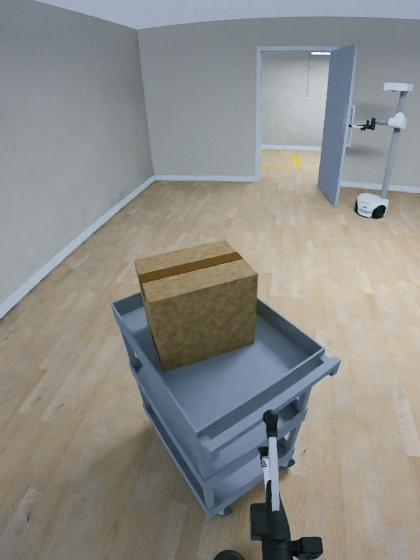

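move:
  blocking: false
  r1: {"base":{"strafe_m":-0.28},"joints":{"wrist_roll_rad":0.0,"gripper_m":0.141},"pace":"slow"}

wait:
  seconds: 4

move:
  blocking: false
  r1: {"base":{"rotate_rad":0.43},"pace":"slow"}

wait:
  seconds: 3
  cameras: ["r1_head_camera","r1_wrist_camera"]

Scene clock: 1482.33 s.
move: r1 moving
r1.base_odometry: x=-5.690 y=-3.074 heading=+0.964
r1.turned_by_wheels: +0.000
r1.turned_by_imu: +0.000
r1.base_tilt: forward=-1.6 right=+1.3
r1.lidar_m: 0.39 0.54 2.20 1.22 0.61 0.51 0.49 0.58 0.98 2.51 2.81 0.58
r1.base_status: strafe_m moving
r1.joint_positions: lift_m=+0.688 arm_m=+0.000 wrist_yaw_rad=-0.003 wrist_pitch_rad=+0.004 wrist_roll_rad=+1.164 gripper_m=+0.127
r1.joint_status: wrist_roll_rad moving; gripper_m moving
r1.measured_speeds: translate_m=+0.000 strafe_m=-0.056 rotate_rad=+0.002 lift_m=+0.000 arm_m=+0.000 wrist_yaw_rad=+0.000 wrist_pitch_rad=+0.000 wrist_roll_rad=-1.720
r1.motor_effort: lift_m=+20(21) arm_m=+4(4) wheel_0=+8(8) wheel_1=-6(8) wheel_2=+1(2)
r1.servo_current: wrist_yaw_rad=26(65) wrist_pitch_rad=39(52) wrist_roll_rad=91(104) gripper_m=46(59)
r1.hand_pose: x=+0.4590 y=-0.0882 z=+0.8649 quat_wxyz=(+0.835, +0.550, +0.001, -0.002) (m; r1's base frame)
r1.wrist_depth_mm: - - - - - - 1661 / - - - - - - 1537 / - - - - 492 1921 1397 / - - - - - 1756 500 / - - 564 569 - 1921 - / - 213 539 276 210 188 - / - 492 504 139 - - -
r2: as last shown
r2.base_tilt: forward=-0.6 right=+0.1
r2.lidar_m: 0.39 0.44 3.47 3.33 3.40 2.23 1.44 1.29 1.31 1.28 1.13 0.85
r2.motor_effort: lift_m=+20(20) arm_m=-3(4) wheel_0=-12(13) wheel_1=-9(9) wheel_2=+11(11)
r2.servo_current: wrist_yaw_rad=78(91) wrist_pitch_rad=39(46) wrist_roll_rad=52(52) gripper_m=98(104)
r2.wrist_depth_mm: - - 230 161 249 258 268 / - - 231 235 250 259 268 / - - 233 164 251 260 271 / - - 234 165 251 264 272 / - - 236 166 254 264 276 / - - 232 167 178 267 276 / - - 236 - 258 262 278
pictures: none

Scene clock: 1485.77 s.
earlier move: r1 done
r1.base_odometry: x=-5.472 y=-3.225 heading=+0.964
r1.turned_by_wheels: +0.000
r1.turned_by_imu: -0.002
r1.base_tilt: forward=-1.6 right=+1.3
r1.lidar_m: 0.54 0.48 2.50 1.36 0.70 0.55 0.54 0.63 1.00 2.25 2.53 3.98
r1.base_status: done
r1.joint_positions: lift_m=+0.688 arm_m=+0.000 wrist_yaw_rad=-0.003 wrist_pitch_rad=+0.004 wrist_roll_rad=+0.002 gripper_m=+0.141
r1.joint_status: all done
r1.measured_speeds: all 0
r1.motor_effort: lift_m=+20(21) arm_m=+4(4) wheel_0=+2(9) wheel_1=-3(8) wheel_2=+0(2)
r1.servo_current: wrist_yaw_rad=52(72) wrist_pitch_rad=39(52) wrist_roll_rad=33(104) gripper_m=39(59)
r1.hand_pose: x=+0.4590 y=-0.0882 z=+0.8649 quat_wxyz=(+1.000, +0.001, +0.002, -0.001) (m; r1's base frame)
r1.wrist_depth_mm: - - - - - - - / - - - - - - - / 549 - - - - - - / 544 - - - - - - / 539 564 - - - - - / - 195 433 - - 196 - / 379 946 1808 144 - 1808 1983
r2.base_odometry: x=-2.695 y=+0.155 heading=-2.611
r2.turned_by_wheels: +0.000
r2.turned_by_imu: +0.000
r2.base_tilt: forward=-0.6 right=+0.1
r2.lidar_m: 0.41 0.43 3.48 3.34 3.39 2.19 1.43 1.30 1.32 1.27 1.14 0.86
r2.base_status: not commanded
r2.joint_positions: lift_m=+0.900 arm_m=+0.000 wrist_yaw_rad=+0.656 wrist_pitch_rad=+0.001 wrist_roll_rad=+0.000 gripper_m=-0.029
r2.joint_status: not commanded
r2.measured_speeds: all 0
r2.motor_effort: lift_m=+20(20) arm_m=-3(4) wheel_0=-12(13) wheel_1=-8(9) wheel_2=+10(11)
r2.servo_current: wrist_yaw_rad=91(91) wrist_pitch_rad=39(52) wrist_roll_rad=59(65) gripper_m=104(104)
r2.hand_pose: x=+0.4528 y=+0.1066 z=+1.0777 quat_wxyz=(+0.947, +0.000, +0.000, +0.322) (m; r2's base frame)
r2.wrist_depth_mm: - - 229 162 248 258 267 / - - 231 236 249 260 270 / - - 234 164 251 260 271 / - - 234 165 251 263 272 / - - 236 167 255 265 274 / - - 232 167 178 266 276 / - - 236 - 258 263 278
wait: 3.43 of 4 s (r1 has come to rest)
pictures: none

Scene clock: 1486.27 s.
move: r1 moving
r1.base_odometry: x=-5.472 y=-3.225 heading=+1.090
r1.turned_by_wheels: +0.126
r1.turned_by_imu: +0.126
r1.base_tilt: forward=-1.6 right=+1.3
r1.lidar_m: 0.50 0.50 2.46 1.06 0.64 0.53 0.55 0.68 1.27 2.27 2.69 3.99
r1.base_status: rotate_rad moving
r1.joint_positions: lift_m=+0.688 arm_m=+0.000 wrist_yaw_rad=-0.003 wrist_pitch_rad=+0.004 wrist_roll_rad=+0.002 gripper_m=+0.141
r1.joint_status: not commanded
r1.measured_speeds: translate_m=-0.001 strafe_m=+0.000 rotate_rad=+0.492 lift_m=+0.000 arm_m=+0.000 wrist_yaw_rad=+0.000 wrist_pitch_rad=+0.000 wrist_roll_rad=+0.000
r1.motor_effort: lift_m=+20(21) arm_m=+4(4) wheel_0=-5(7) wheel_1=-4(8) wheel_2=-6(6)
r1.servo_current: wrist_yaw_rad=39(65) wrist_pitch_rad=46(52) wrist_roll_rad=46(59) gripper_m=39(46)
r1.hand_pose: x=+0.4590 y=-0.0882 z=+0.8649 quat_wxyz=(+1.000, +0.001, +0.002, -0.001) (m; r1's base frame)
r1.wrist_depth_mm: - - - - - - - / - - - - - - - / 539 574 - - - - - / 544 574 - - - - - / 539 574 - - - - - / - 195 183 - - 196 - / 349 177 1863 144 - 1808 1921
r2: as last shown
r2.lidar_m: 0.40 0.42 3.47 3.31 3.38 2.26 1.44 1.30 1.32 1.25 1.13 0.87
r2.servo_current: wrist_yaw_rad=85(85) wrist_pitch_rad=33(46) wrist_roll_rad=33(46) gripper_m=98(111)
r2.wrist_depth_mm: - - 230 162 250 258 268 / - - 231 235 249 259 268 / - - 233 164 251 262 271 / - - 233 165 252 262 273 / - - 236 167 254 264 273 / - - 233 167 178 266 277 / - - 236 - 258 264 277
pictures: none

Scene clock: 1487.37 s.
earlier move: r1 done
r1.base_odometry: x=-5.472 y=-3.225 heading=+1.394
r1.turned_by_wheels: +0.304
r1.turned_by_imu: +0.305
r1.base_tilt: forward=-1.6 right=+1.3
r1.lidar_m: 0.50 2.53 1.69 0.75 0.56 0.54 0.60 0.90 2.26 2.40 3.52 0.57
r1.base_status: done
r1.joint_positions: lift_m=+0.688 arm_m=+0.000 wrist_yaw_rad=-0.002 wrist_pitch_rad=+0.004 wrist_roll_rad=+0.002 gripper_m=+0.141
r1.joint_status: not commanded
r1.measured_speeds: all 0
r1.motor_effort: lift_m=+20(21) arm_m=+4(4) wheel_0=-4(8) wheel_1=-2(8) wheel_2=-1(6)
r1.servo_current: wrist_yaw_rad=39(72) wrist_pitch_rad=39(52) wrist_roll_rad=39(65) gripper_m=46(52)
r1.hand_pose: x=+0.4590 y=-0.0881 z=+0.8649 quat_wxyz=(+1.000, +0.001, +0.002, -0.001) (m; r1's base frame)
r1.wrist_depth_mm: - - - - - - - / - - - - - - - / - - 585 585 - - - / - - 591 580 - - - / - 640 591 585 - - - / 297 194 176 - 188 194 - / 343 343 351 143 - 427 1983
r2.base_odometry: x=-2.695 y=+0.155 heading=-2.611
r2.turned_by_wheels: +0.000
r2.turned_by_imu: +0.000
r2.base_tilt: forward=-0.6 right=+0.1
r2.lidar_m: 0.41 0.43 3.47 3.32 3.39 2.26 1.43 1.28 1.31 1.25 1.14 0.85
r2.base_status: not commanded
r2.joint_positions: lift_m=+0.900 arm_m=+0.000 wrist_yaw_rad=+0.656 wrist_pitch_rad=+0.001 wrist_roll_rad=+0.000 gripper_m=-0.029
r2.joint_status: not commanded
r2.measured_speeds: all 0
r2.motor_effort: lift_m=+20(20) arm_m=-3(4) wheel_0=-12(13) wheel_1=-8(9) wheel_2=+11(11)
r2.servo_current: wrist_yaw_rad=78(98) wrist_pitch_rad=39(52) wrist_roll_rad=52(59) gripper_m=104(111)
r2.hand_pose: x=+0.4528 y=+0.1066 z=+1.0777 quat_wxyz=(+0.947, +0.000, +0.000, +0.322) (m; r2's base frame)
r2.wrist_depth_mm: - - 230 161 250 257 270 / - - 231 235 250 260 268 / - - 232 164 251 262 271 / - - 234 165 250 263 272 / - - 235 166 254 263 276 / - - 233 167 178 266 276 / - - 235 - 258 262 277
wait: 1.10 of 3 s (r1 has come to rest)
pictures: r1_head_camera, r1_wrist_camera
Images, in order (width x height): r1_head_camera 420x560, r1_wrist_camera 616x392.

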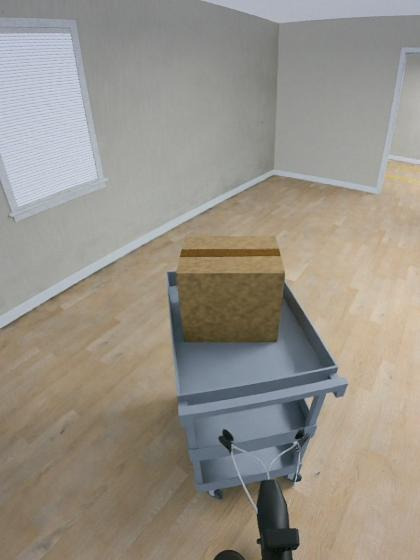

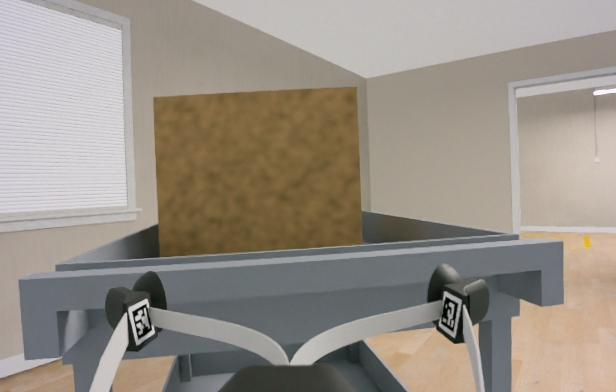

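zoom_image:
  camera: "r1_wrist_camera"
  region: [0, 180, 300, 392]

zoom_image:
  camera: "r1_wrist_camera"
  region: [300, 180, 600, 392]

zoom_image:
  camera: "r1_head_camera"
  region: [150, 340, 370, 520]

Scaled by 1.680.

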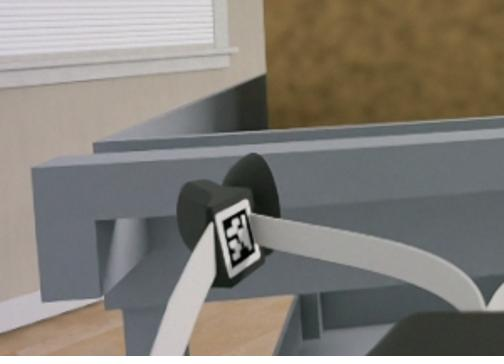

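Scaled by 1.680.

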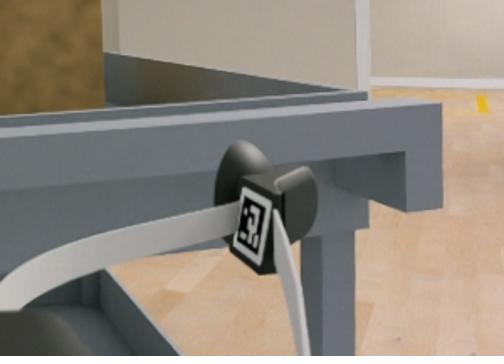

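Scaled by 2.291 from the camera's 420x560 image, which has a finer 600x800 frame.

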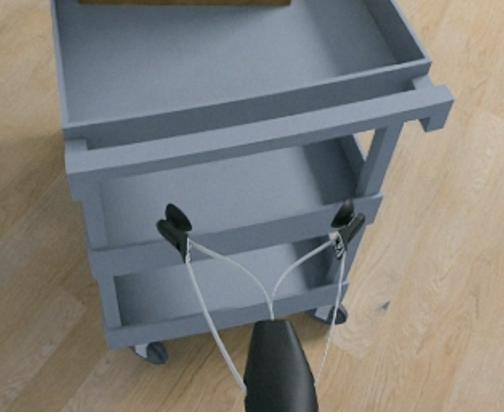

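move:
  blocking: false
  r1: {"base":{"translate_m":0.05,"strafe_m":-0.025},"joints":{"lift_m":0.678},"contact_limits":{"translate_m":0.1},"pace":"slow"}

wait:
  seconds: 3
  cameras: ["r1_head_camera","r1_wrist_camera"]

Scene clock: 1562.17 s.
move: r1 moving
r1.base_odometry: x=-5.464 y=-3.214 heading=+1.394
r1.turned_by_wheels: +0.000
r1.turned_by_imu: +0.000
r1.base_tilt: forward=-1.6 right=+1.3
r1.lidar_m: 0.49 2.54 1.74 0.77 0.58 0.55 0.63 0.93 2.27 2.44 3.56 0.56
r1.base_status: translate_m moving; strafe_m moving
r1.joint_positions: lift_m=+0.678 arm_m=+0.000 wrist_yaw_rad=-0.002 wrist_pitch_rad=+0.004 wrist_roll_rad=+0.002 gripper_m=+0.141
r1.joint_status: lift_m moving
r1.measured_speeds: translate_m=+0.050 strafe_m=-0.024 rotate_rad=+0.002 lift_m=+0.000 arm_m=+0.000 wrist_yaw_rad=+0.000 wrist_pitch_rad=+0.000 wrist_roll_rad=+0.000
r1.motor_effort: lift_m=+12(19) arm_m=+4(4) wheel_0=+5(7) wheel_1=+4(6) wheel_2=-5(6)
r1.servo_current: wrist_yaw_rad=39(65) wrist_pitch_rad=39(52) wrist_roll_rad=46(52) gripper_m=33(52)
r1.contact_limits: translate_m 0.1
r1.hand_pose: x=+0.4590 y=-0.0881 z=+0.8556 quat_wxyz=(+1.000, +0.001, +0.002, -0.001) (m; r1's base frame)
r1.wrist_depth_mm: - - - - - - - / - - - 580 - - - / - - 580 574 - - - / - - 574 580 - - - / - 585 580 585 - - - / 271 193 - 362 191 196 - / 329 343 904 143 - 418 1863
r2: as last shown
r2.lidar_m: 0.41 0.43 3.46 3.33 3.39 2.30 1.42 1.28 1.31 1.25 1.13 0.87
r2.motor_effort: lift_m=+20(20) arm_m=-4(4) wheel_0=-12(13) wheel_1=-9(9) wheel_2=+10(11)
r2.servo_current: wrist_yaw_rad=85(91) wrist_pitch_rad=33(46) wrist_roll_rad=46(59) gripper_m=104(104)
r2.wrist_depth_mm: - - 230 162 249 258 268 / - - 229 235 249 259 268 / - - 233 165 251 259 271 / - - 233 165 252 262 272 / - - 235 167 255 263 273 / - - 234 167 179 266 276 / - - 236 - 258 263 277
pictures: none

Scene clock: 1563.37 s.
earlier move: r1 done
r1.base_odometry: x=-5.439 y=-3.181 heading=+1.394
r1.turned_by_wheels: +0.000
r1.turned_by_imu: +0.000
r1.base_tilt: forward=-1.6 right=+1.3
r1.lidar_m: 0.45 0.44 1.87 0.81 0.61 0.60 0.67 0.97 2.27 2.44 3.54 0.53
r1.base_status: done
r1.joint_positions: lift_m=+0.678 arm_m=+0.000 wrist_yaw_rad=-0.002 wrist_pitch_rad=+0.004 wrist_roll_rad=+0.002 gripper_m=+0.141
r1.joint_status: all done
r1.measured_speeds: all 0
r1.motor_effort: lift_m=+12(19) arm_m=+4(4) wheel_0=+3(7) wheel_1=+2(6) wheel_2=-2(7)
r1.servo_current: wrist_yaw_rad=52(72) wrist_pitch_rad=46(52) wrist_roll_rad=52(72) gripper_m=46(52)
r1.contact_limits: translate_m 0.1
r1.hand_pose: x=+0.4590 y=-0.0881 z=+0.8556 quat_wxyz=(+1.000, +0.001, +0.002, -0.001) (m; r1's base frame)
r1.wrist_depth_mm: - - - - - - - / - - 549 530 - - - / - 544 544 535 - - - / - 539 539 539 - - - / - 549 544 535 - - - / - 193 - - 187 197 - / 291 304 310 143 1921 1661 1863
r2.base_odometry: x=-2.695 y=+0.155 heading=-2.611
r2.turned_by_wheels: +0.000
r2.turned_by_imu: +0.000
r2.base_tilt: forward=-0.6 right=+0.1
r2.lidar_m: 0.40 0.44 3.49 3.32 3.37 2.26 1.46 1.31 1.31 1.25 1.14 0.87
r2.base_status: not commanded
r2.joint_positions: lift_m=+0.900 arm_m=+0.000 wrist_yaw_rad=+0.656 wrist_pitch_rad=+0.001 wrist_roll_rad=+0.000 gripper_m=-0.029
r2.joint_status: not commanded
r2.measured_speeds: all 0
r2.motor_effort: lift_m=+20(20) arm_m=-3(4) wheel_0=-12(13) wheel_1=-9(9) wheel_2=+10(11)
r2.servo_current: wrist_yaw_rad=72(91) wrist_pitch_rad=39(46) wrist_roll_rad=39(59) gripper_m=104(104)
r2.hand_pose: x=+0.4528 y=+0.1066 z=+1.0777 quat_wxyz=(+0.947, +0.000, +0.000, +0.322) (m; r2's base frame)
r2.wrist_depth_mm: - - 230 162 248 258 268 / - - 231 234 249 260 268 / - - 233 164 251 260 271 / - - 233 164 252 262 273 / - - 235 167 254 265 274 / - - 233 167 178 266 276 / - - 236 - 259 262 277
wait: 1.20 of 3 s (r1 has come to rest)
pictures: r1_head_camera, r1_wrist_camera
Images, in order (width x height): r1_head_camera 420x560, r1_wrist_camera 616x392.

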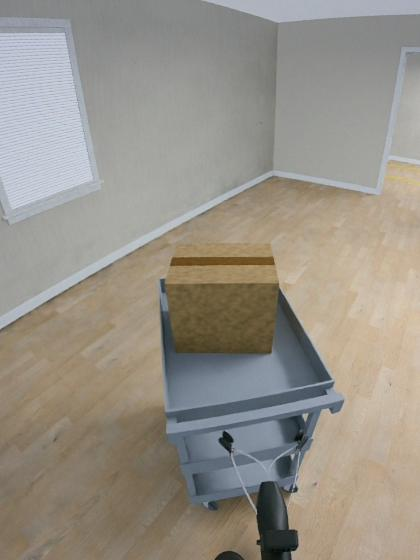

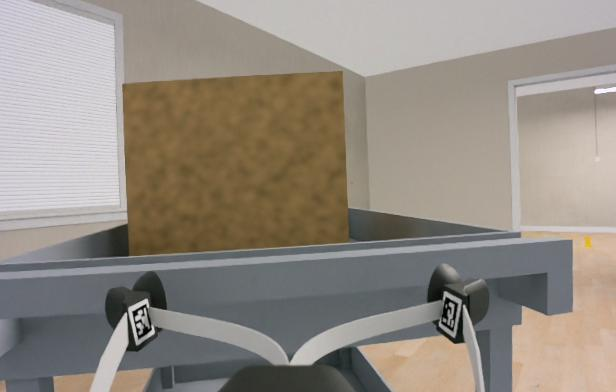

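move:
  blocking: false
  r1: {"base":{"translate_m":0.25},"contact_limits":{"translate_m":0.3},"pace":"slow"}

wait:
  seconds: 5
  cameras: ["r1_head_camera","r1_wrist_camera"]

Scene clock: 1573.47 s.
move: r1 moving
r1.base_odometry: x=-5.436 y=-3.168 heading=+1.394
r1.turned_by_wheels: +0.000
r1.turned_by_imu: +0.000
r1.base_tilt: forward=-1.6 right=+1.3
r1.lidar_m: 0.46 0.45 1.89 0.82 0.60 0.61 0.69 0.98 2.27 2.43 3.56 0.54
r1.base_status: translate_m moving
r1.joint_positions: lift_m=+0.678 arm_m=+0.000 wrist_yaw_rad=-0.002 wrist_pitch_rad=+0.004 wrist_roll_rad=+0.002 gripper_m=+0.141
r1.joint_status: not commanded
r1.measured_speeds: translate_m=+0.048 strafe_m=+0.000 rotate_rad=+0.002 lift_m=+0.000 arm_m=+0.000 wrist_yaw_rad=+0.000 wrist_pitch_rad=+0.000 wrist_roll_rad=+0.000
r1.motor_effort: lift_m=+12(12) arm_m=+4(4) wheel_0=+4(6) wheel_1=+4(4) wheel_2=-6(6)
r1.servo_current: wrist_yaw_rad=46(59) wrist_pitch_rad=39(52) wrist_roll_rad=65(65) gripper_m=46(46)
r1.contact_limits: translate_m 0.3
r1.hand_pose: x=+0.4590 y=-0.0881 z=+0.8556 quat_wxyz=(+1.000, +0.001, +0.002, -0.001) (m; r1's base frame)
r1.wrist_depth_mm: - - - - - - - / - - 530 521 - - - / - 535 525 525 - - - / - 535 525 530 - - - / 462 539 535 530 - - - / - 193 175 - 187 196 - / 282 291 304 143 1983 1661 1921
r2: as last shown
r2.lidar_m: 0.41 0.43 3.47 3.32 3.37 2.28 1.43 1.29 1.30 1.26 1.13 0.86
r2.servo_current: wrist_yaw_rad=91(98) wrist_pitch_rad=39(46) wrist_roll_rad=46(52) gripper_m=98(111)
r2.wrist_depth_mm: - - 230 162 249 258 268 / - - 230 235 249 259 270 / - - 232 164 251 262 272 / - - 233 165 252 263 272 / - - 235 166 254 263 273 / - - 232 167 178 267 276 / - - 235 - 258 264 278
pictures: none

Scene clock: 1576.73 s.
earlier move: r1 done
r1.base_odometry: x=-5.395 y=-2.935 heading=+1.394
r1.turned_by_wheels: +0.000
r1.turned_by_imu: +0.001
r1.base_tilt: forward=-1.6 right=+1.3
r1.lidar_m: 0.46 0.44 2.32 1.05 0.81 0.79 0.87 1.31 2.42 2.60 3.76 4.02
r1.base_status: done
r1.joint_positions: lift_m=+0.678 arm_m=+0.000 wrist_yaw_rad=+0.001 wrist_pitch_rad=+0.004 wrist_roll_rad=+0.002 gripper_m=+0.141
r1.joint_status: not commanded
r1.measured_speeds: all 0
r1.motor_effort: lift_m=+12(12) arm_m=+4(4) wheel_0=+5(11) wheel_1=+4(8) wheel_2=-2(14)
r1.servo_current: wrist_yaw_rad=65(78) wrist_pitch_rad=39(52) wrist_roll_rad=46(72) gripper_m=46(52)
r1.contact_limits: translate_m 0.3
r1.hand_pose: x=+0.4594 y=-0.0871 z=+0.8556 quat_wxyz=(+1.000, +0.001, +0.002, +0.001) (m; r1's base frame)
r1.wrist_depth_mm: - - - - - - - / 500 488 597 - - - - / 504 492 535 - - - - / 504 500 525 - - - - / 508 492 492 - - - - / - 189 - - - 195 - / 282 289 298 145 - 1921 -
r2.base_odometry: x=-2.695 y=+0.155 heading=-2.611
r2.turned_by_wheels: +0.000
r2.turned_by_imu: +0.000
r2.base_tilt: forward=-0.6 right=+0.1
r2.lidar_m: 0.41 0.43 3.48 3.37 3.56 2.22 1.44 1.30 1.31 1.26 1.11 0.86
r2.base_status: not commanded
r2.joint_positions: lift_m=+0.900 arm_m=+0.000 wrist_yaw_rad=+0.656 wrist_pitch_rad=+0.001 wrist_roll_rad=+0.000 gripper_m=-0.029
r2.joint_status: not commanded
r2.measured_speeds: all 0
r2.motor_effort: lift_m=+20(20) arm_m=-3(4) wheel_0=-12(13) wheel_1=-9(9) wheel_2=+10(11)
r2.servo_current: wrist_yaw_rad=85(98) wrist_pitch_rad=46(46) wrist_roll_rad=39(65) gripper_m=98(111)
r2.hand_pose: x=+0.4528 y=+0.1066 z=+1.0777 quat_wxyz=(+0.947, +0.000, +0.000, +0.322) (m; r2's base frame)
r2.wrist_depth_mm: - - 230 162 249 257 268 / - - 230 236 250 260 268 / - - 232 164 251 260 270 / - - 234 165 251 264 272 / - - 235 167 254 264 273 / - - 233 167 179 266 276 / - - 236 - 258 263 278
wait: 3.27 of 5 s (r1 has come to rest)
pictures: r1_head_camera, r1_wrist_camera
Images, in order (width x height): r1_head_camera 420x560, r1_wrist_camera 616x392.

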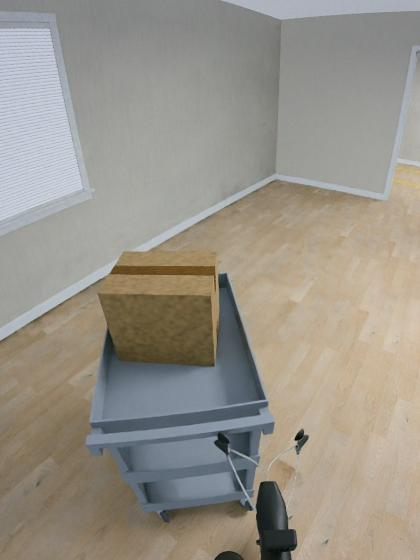

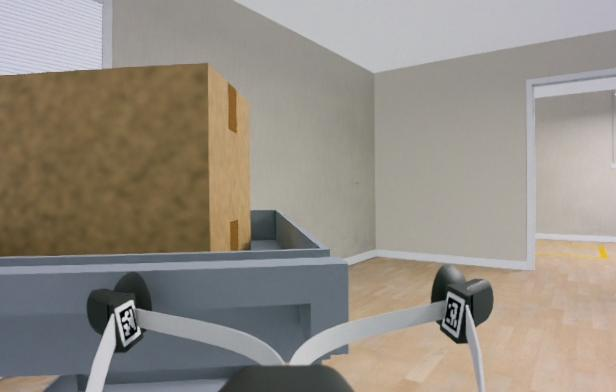

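move:
  blocking: false
  r1: {"base":{"translate_m":-0.12},"joints":{"gripper_m":-0.01},"pace":"slow"}

wait:
  seconds: 3

move:
  blocking: false
  r1: {"base":{"rotate_rad":-0.424},"pace":"slow"}

wait:
  seconds: 3
  cameras: ["r1_head_camera"]

Scene clock: 1628.43 s.
move: r1 moving
r1.base_odometry: x=-5.397 y=-2.947 heading=+1.394
r1.turned_by_wheels: +0.000
r1.turned_by_imu: -0.001
r1.base_tilt: forward=-1.6 right=+1.3
r1.lidar_m: 0.47 0.45 2.33 1.08 0.80 0.77 0.88 1.26 2.41 2.58 3.73 4.03
r1.base_status: translate_m moving
r1.joint_positions: lift_m=+0.678 arm_m=+0.000 wrist_yaw_rad=+0.001 wrist_pitch_rad=+0.004 wrist_roll_rad=+0.002 gripper_m=+0.135
r1.joint_status: gripper_m moving
r1.measured_speeds: translate_m=-0.048 strafe_m=+0.000 rotate_rad=+0.001 lift_m=+0.000 arm_m=+0.000 wrist_yaw_rad=+0.000 wrist_pitch_rad=+0.000 wrist_roll_rad=+0.000
r1.motor_effort: lift_m=+12(12) arm_m=+4(4) wheel_0=-8(8) wheel_1=-4(6) wheel_2=+6(6)
r1.servo_current: wrist_yaw_rad=59(65) wrist_pitch_rad=46(52) wrist_roll_rad=52(65) gripper_m=52(72)
r1.hand_pose: x=+0.4594 y=-0.0871 z=+0.8556 quat_wxyz=(+1.000, +0.001, +0.002, +0.001) (m; r1's base frame)
r1.wrist_depth_mm: - - - - - - - / 512 500 603 - - - - / 512 504 544 - - - - / 512 504 544 - - - - / 512 500 539 - - - - / - 193 - - 211 196 - / 291 297 307 143 - 1808 -
r2: as last shown
r2.lidar_m: 0.39 0.42 3.49 3.41 3.54 2.24 1.46 1.30 1.32 1.24 1.14 0.85
r2.motor_effort: lift_m=+20(20) arm_m=-3(4) wheel_0=-12(13) wheel_1=-9(9) wheel_2=+11(11)
r2.servo_current: wrist_yaw_rad=78(98) wrist_pitch_rad=46(46) wrist_roll_rad=46(52) gripper_m=98(104)
r2.wrist_depth_mm: - - 229 162 248 258 268 / - - 231 234 249 259 268 / - - 233 164 251 260 270 / - - 234 165 252 263 272 / - - 236 166 255 264 274 / - - 235 167 178 267 276 / - - 235 - 258 263 277
pictures: none

Scene clock: 1631.43 s.
earlier move: r1 moving
r1.base_odometry: x=-5.416 y=-3.053 heading=+1.394
r1.turned_by_wheels: +0.000
r1.turned_by_imu: +0.000
r1.base_tilt: forward=-1.6 right=+1.3
r1.lidar_m: 0.56 0.58 2.18 0.95 0.73 0.71 0.78 1.15 2.32 2.51 3.67 4.09
r1.base_status: done
r1.joint_positions: lift_m=+0.678 arm_m=+0.000 wrist_yaw_rad=+0.001 wrist_pitch_rad=+0.004 wrist_roll_rad=+0.002 gripper_m=+0.060
r1.joint_status: gripper_m moving
r1.measured_speeds: all 0
r1.motor_effort: lift_m=+12(12) arm_m=+4(4) wheel_0=-3(8) wheel_1=-3(6) wheel_2=+1(7)
r1.servo_current: wrist_yaw_rad=33(72) wrist_pitch_rad=52(59) wrist_roll_rad=46(72) gripper_m=52(72)
r1.hand_pose: x=+0.4594 y=-0.0871 z=+0.8556 quat_wxyz=(+1.000, +0.001, +0.002, +0.001) (m; r1's base frame)
r1.wrist_depth_mm: - - - - - - - / - - - - - - - / 1863 615 609 - - - - / 627 615 597 - - - - / - - 609 - - - - / 392 399 193 436 190 - - / 1921 154 - 143 1983 1756 -
r2.base_odometry: x=-2.695 y=+0.155 heading=-2.611
r2.turned_by_wheels: +0.000
r2.turned_by_imu: +0.000
r2.base_tilt: forward=-0.6 right=+0.1
r2.lidar_m: 0.42 0.44 3.45 3.39 3.55 2.23 1.45 1.29 1.32 1.25 1.12 0.86
r2.base_status: not commanded
r2.joint_positions: lift_m=+0.900 arm_m=+0.000 wrist_yaw_rad=+0.656 wrist_pitch_rad=+0.001 wrist_roll_rad=+0.000 gripper_m=-0.029
r2.joint_status: not commanded
r2.measured_speeds: all 0
r2.motor_effort: lift_m=+20(20) arm_m=-3(4) wheel_0=-13(13) wheel_1=-9(9) wheel_2=+10(11)
r2.servo_current: wrist_yaw_rad=85(104) wrist_pitch_rad=46(46) wrist_roll_rad=46(59) gripper_m=104(111)
r2.hand_pose: x=+0.4528 y=+0.1066 z=+1.0777 quat_wxyz=(+0.947, +0.000, +0.000, +0.322) (m; r2's base frame)
r2.wrist_depth_mm: - - 230 162 249 258 268 / - - 231 235 250 259 268 / - - 232 164 250 260 270 / - - 234 164 252 264 273 / - - 235 166 254 265 273 / - - 233 167 178 266 274 / - - 236 - 257 262 278
wait: 3.00 s; no rest
pictures: none

Scene clock: 1631.93 s.
earlier move: r1 moving
move: r1 moving
r1.base_odometry: x=-5.416 y=-3.053 heading=+1.269
r1.turned_by_wheels: -0.125
r1.turned_by_imu: -0.126
r1.base_tilt: forward=-1.6 right=+1.3
r1.lidar_m: 0.57 0.55 2.39 1.05 0.76 0.68 0.73 0.97 2.33 2.42 3.22 3.84
r1.base_status: rotate_rad moving
r1.joint_positions: lift_m=+0.678 arm_m=+0.000 wrist_yaw_rad=+0.001 wrist_pitch_rad=+0.004 wrist_roll_rad=+0.002 gripper_m=+0.044
r1.joint_status: gripper_m moving
r1.measured_speeds: translate_m=+0.000 strafe_m=+0.001 rotate_rad=-0.479 lift_m=+0.000 arm_m=+0.000 wrist_yaw_rad=+0.000 wrist_pitch_rad=+0.000 wrist_roll_rad=+0.000
r1.motor_effort: lift_m=+12(12) arm_m=+4(4) wheel_0=+3(8) wheel_1=+3(7) wheel_2=+5(5)
r1.servo_current: wrist_yaw_rad=52(72) wrist_pitch_rad=46(52) wrist_roll_rad=46(65) gripper_m=65(72)
r1.hand_pose: x=+0.4594 y=-0.0871 z=+0.8556 quat_wxyz=(+1.000, +0.001, +0.002, +0.001) (m; r1's base frame)
r1.wrist_depth_mm: - - - - - - - / - - - - - - - / 585 591 - - - - - / 585 603 - - - - - / - - - - - - - / 389 407 191 - 190 - - / 917 135 181 156 1863 1921 -
r2: as last shown
r2.lidar_m: 0.41 0.44 3.47 3.40 3.53 2.25 1.42 1.28 1.30 1.25 1.14 0.86
r2.motor_effort: lift_m=+20(20) arm_m=-3(3) wheel_0=-13(13) wheel_1=-9(9) wheel_2=+10(11)
r2.servo_current: wrist_yaw_rad=85(85) wrist_pitch_rad=46(46) wrist_roll_rad=52(52) gripper_m=104(104)
r2.wrist_depth_mm: - - 230 161 248 258 268 / - - 230 235 250 259 268 / - - 233 164 251 259 271 / - - 233 165 251 263 272 / - - 236 167 254 264 274 / - - 232 167 178 266 277 / - - 236 - 258 260 278
pictures: none

Scene clock: 1633.87 s.
earlier move: r1 done
r1.base_odometry: x=-5.416 y=-3.053 heading=+0.971
r1.turned_by_wheels: -0.298
r1.turned_by_imu: -0.300
r1.base_tilt: forward=-1.6 right=+1.3
r1.lidar_m: 0.63 0.56 0.55 1.71 0.86 0.72 0.71 0.82 1.34 2.34 2.64 3.81
r1.base_status: done
r1.joint_positions: lift_m=+0.678 arm_m=+0.000 wrist_yaw_rad=+0.001 wrist_pitch_rad=+0.004 wrist_roll_rad=+0.002 gripper_m=-0.009
r1.joint_status: all done
r1.measured_speeds: all 0
r1.motor_effort: lift_m=+12(12) arm_m=+4(4) wheel_0=+5(8) wheel_1=+3(7) wheel_2=+3(6)
r1.servo_current: wrist_yaw_rad=39(72) wrist_pitch_rad=46(59) wrist_roll_rad=46(65) gripper_m=52(78)
r1.hand_pose: x=+0.4594 y=-0.0871 z=+0.8556 quat_wxyz=(+1.000, +0.001, +0.002, +0.001) (m; r1's base frame)
r1.wrist_depth_mm: - - - - - - - / - - - - - - - / - - - - - - - / - - - - - - - / - - - - - - - / 413 - - 195 - - - / 410 - 180 180 153 1921 -
r2.base_odometry: x=-2.695 y=+0.155 heading=-2.611
r2.turned_by_wheels: +0.000
r2.turned_by_imu: +0.000
r2.base_tilt: forward=-0.6 right=+0.0
r2.lidar_m: 0.41 0.44 3.46 3.39 3.56 2.21 1.46 1.30 1.31 1.26 1.14 0.86
r2.base_status: not commanded
r2.joint_positions: lift_m=+0.900 arm_m=+0.000 wrist_yaw_rad=+0.656 wrist_pitch_rad=+0.001 wrist_roll_rad=+0.000 gripper_m=-0.029
r2.joint_status: not commanded
r2.measured_speeds: all 0
r2.motor_effort: lift_m=+20(20) arm_m=-4(4) wheel_0=-12(13) wheel_1=-9(9) wheel_2=+10(11)
r2.servo_current: wrist_yaw_rad=78(98) wrist_pitch_rad=39(46) wrist_roll_rad=52(59) gripper_m=104(111)
r2.hand_pose: x=+0.4528 y=+0.1066 z=+1.0777 quat_wxyz=(+0.947, +0.000, +0.000, +0.322) (m; r2's base frame)
r2.wrist_depth_mm: - - 230 162 249 258 270 / - - 231 234 249 259 270 / - - 232 164 252 262 272 / - - 233 165 252 263 271 / - - 235 167 254 265 274 / - - 233 167 178 267 276 / - - 235 - 257 263 277
wait: 1.93 of 3 s (r1 has come to rest)
pictures: r1_head_camera
Images, in order (width x height): r1_head_camera 420x560.

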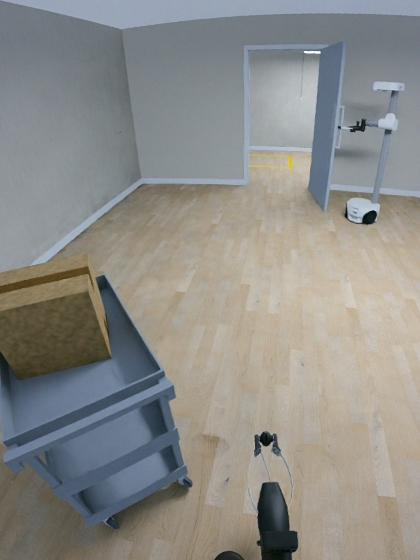

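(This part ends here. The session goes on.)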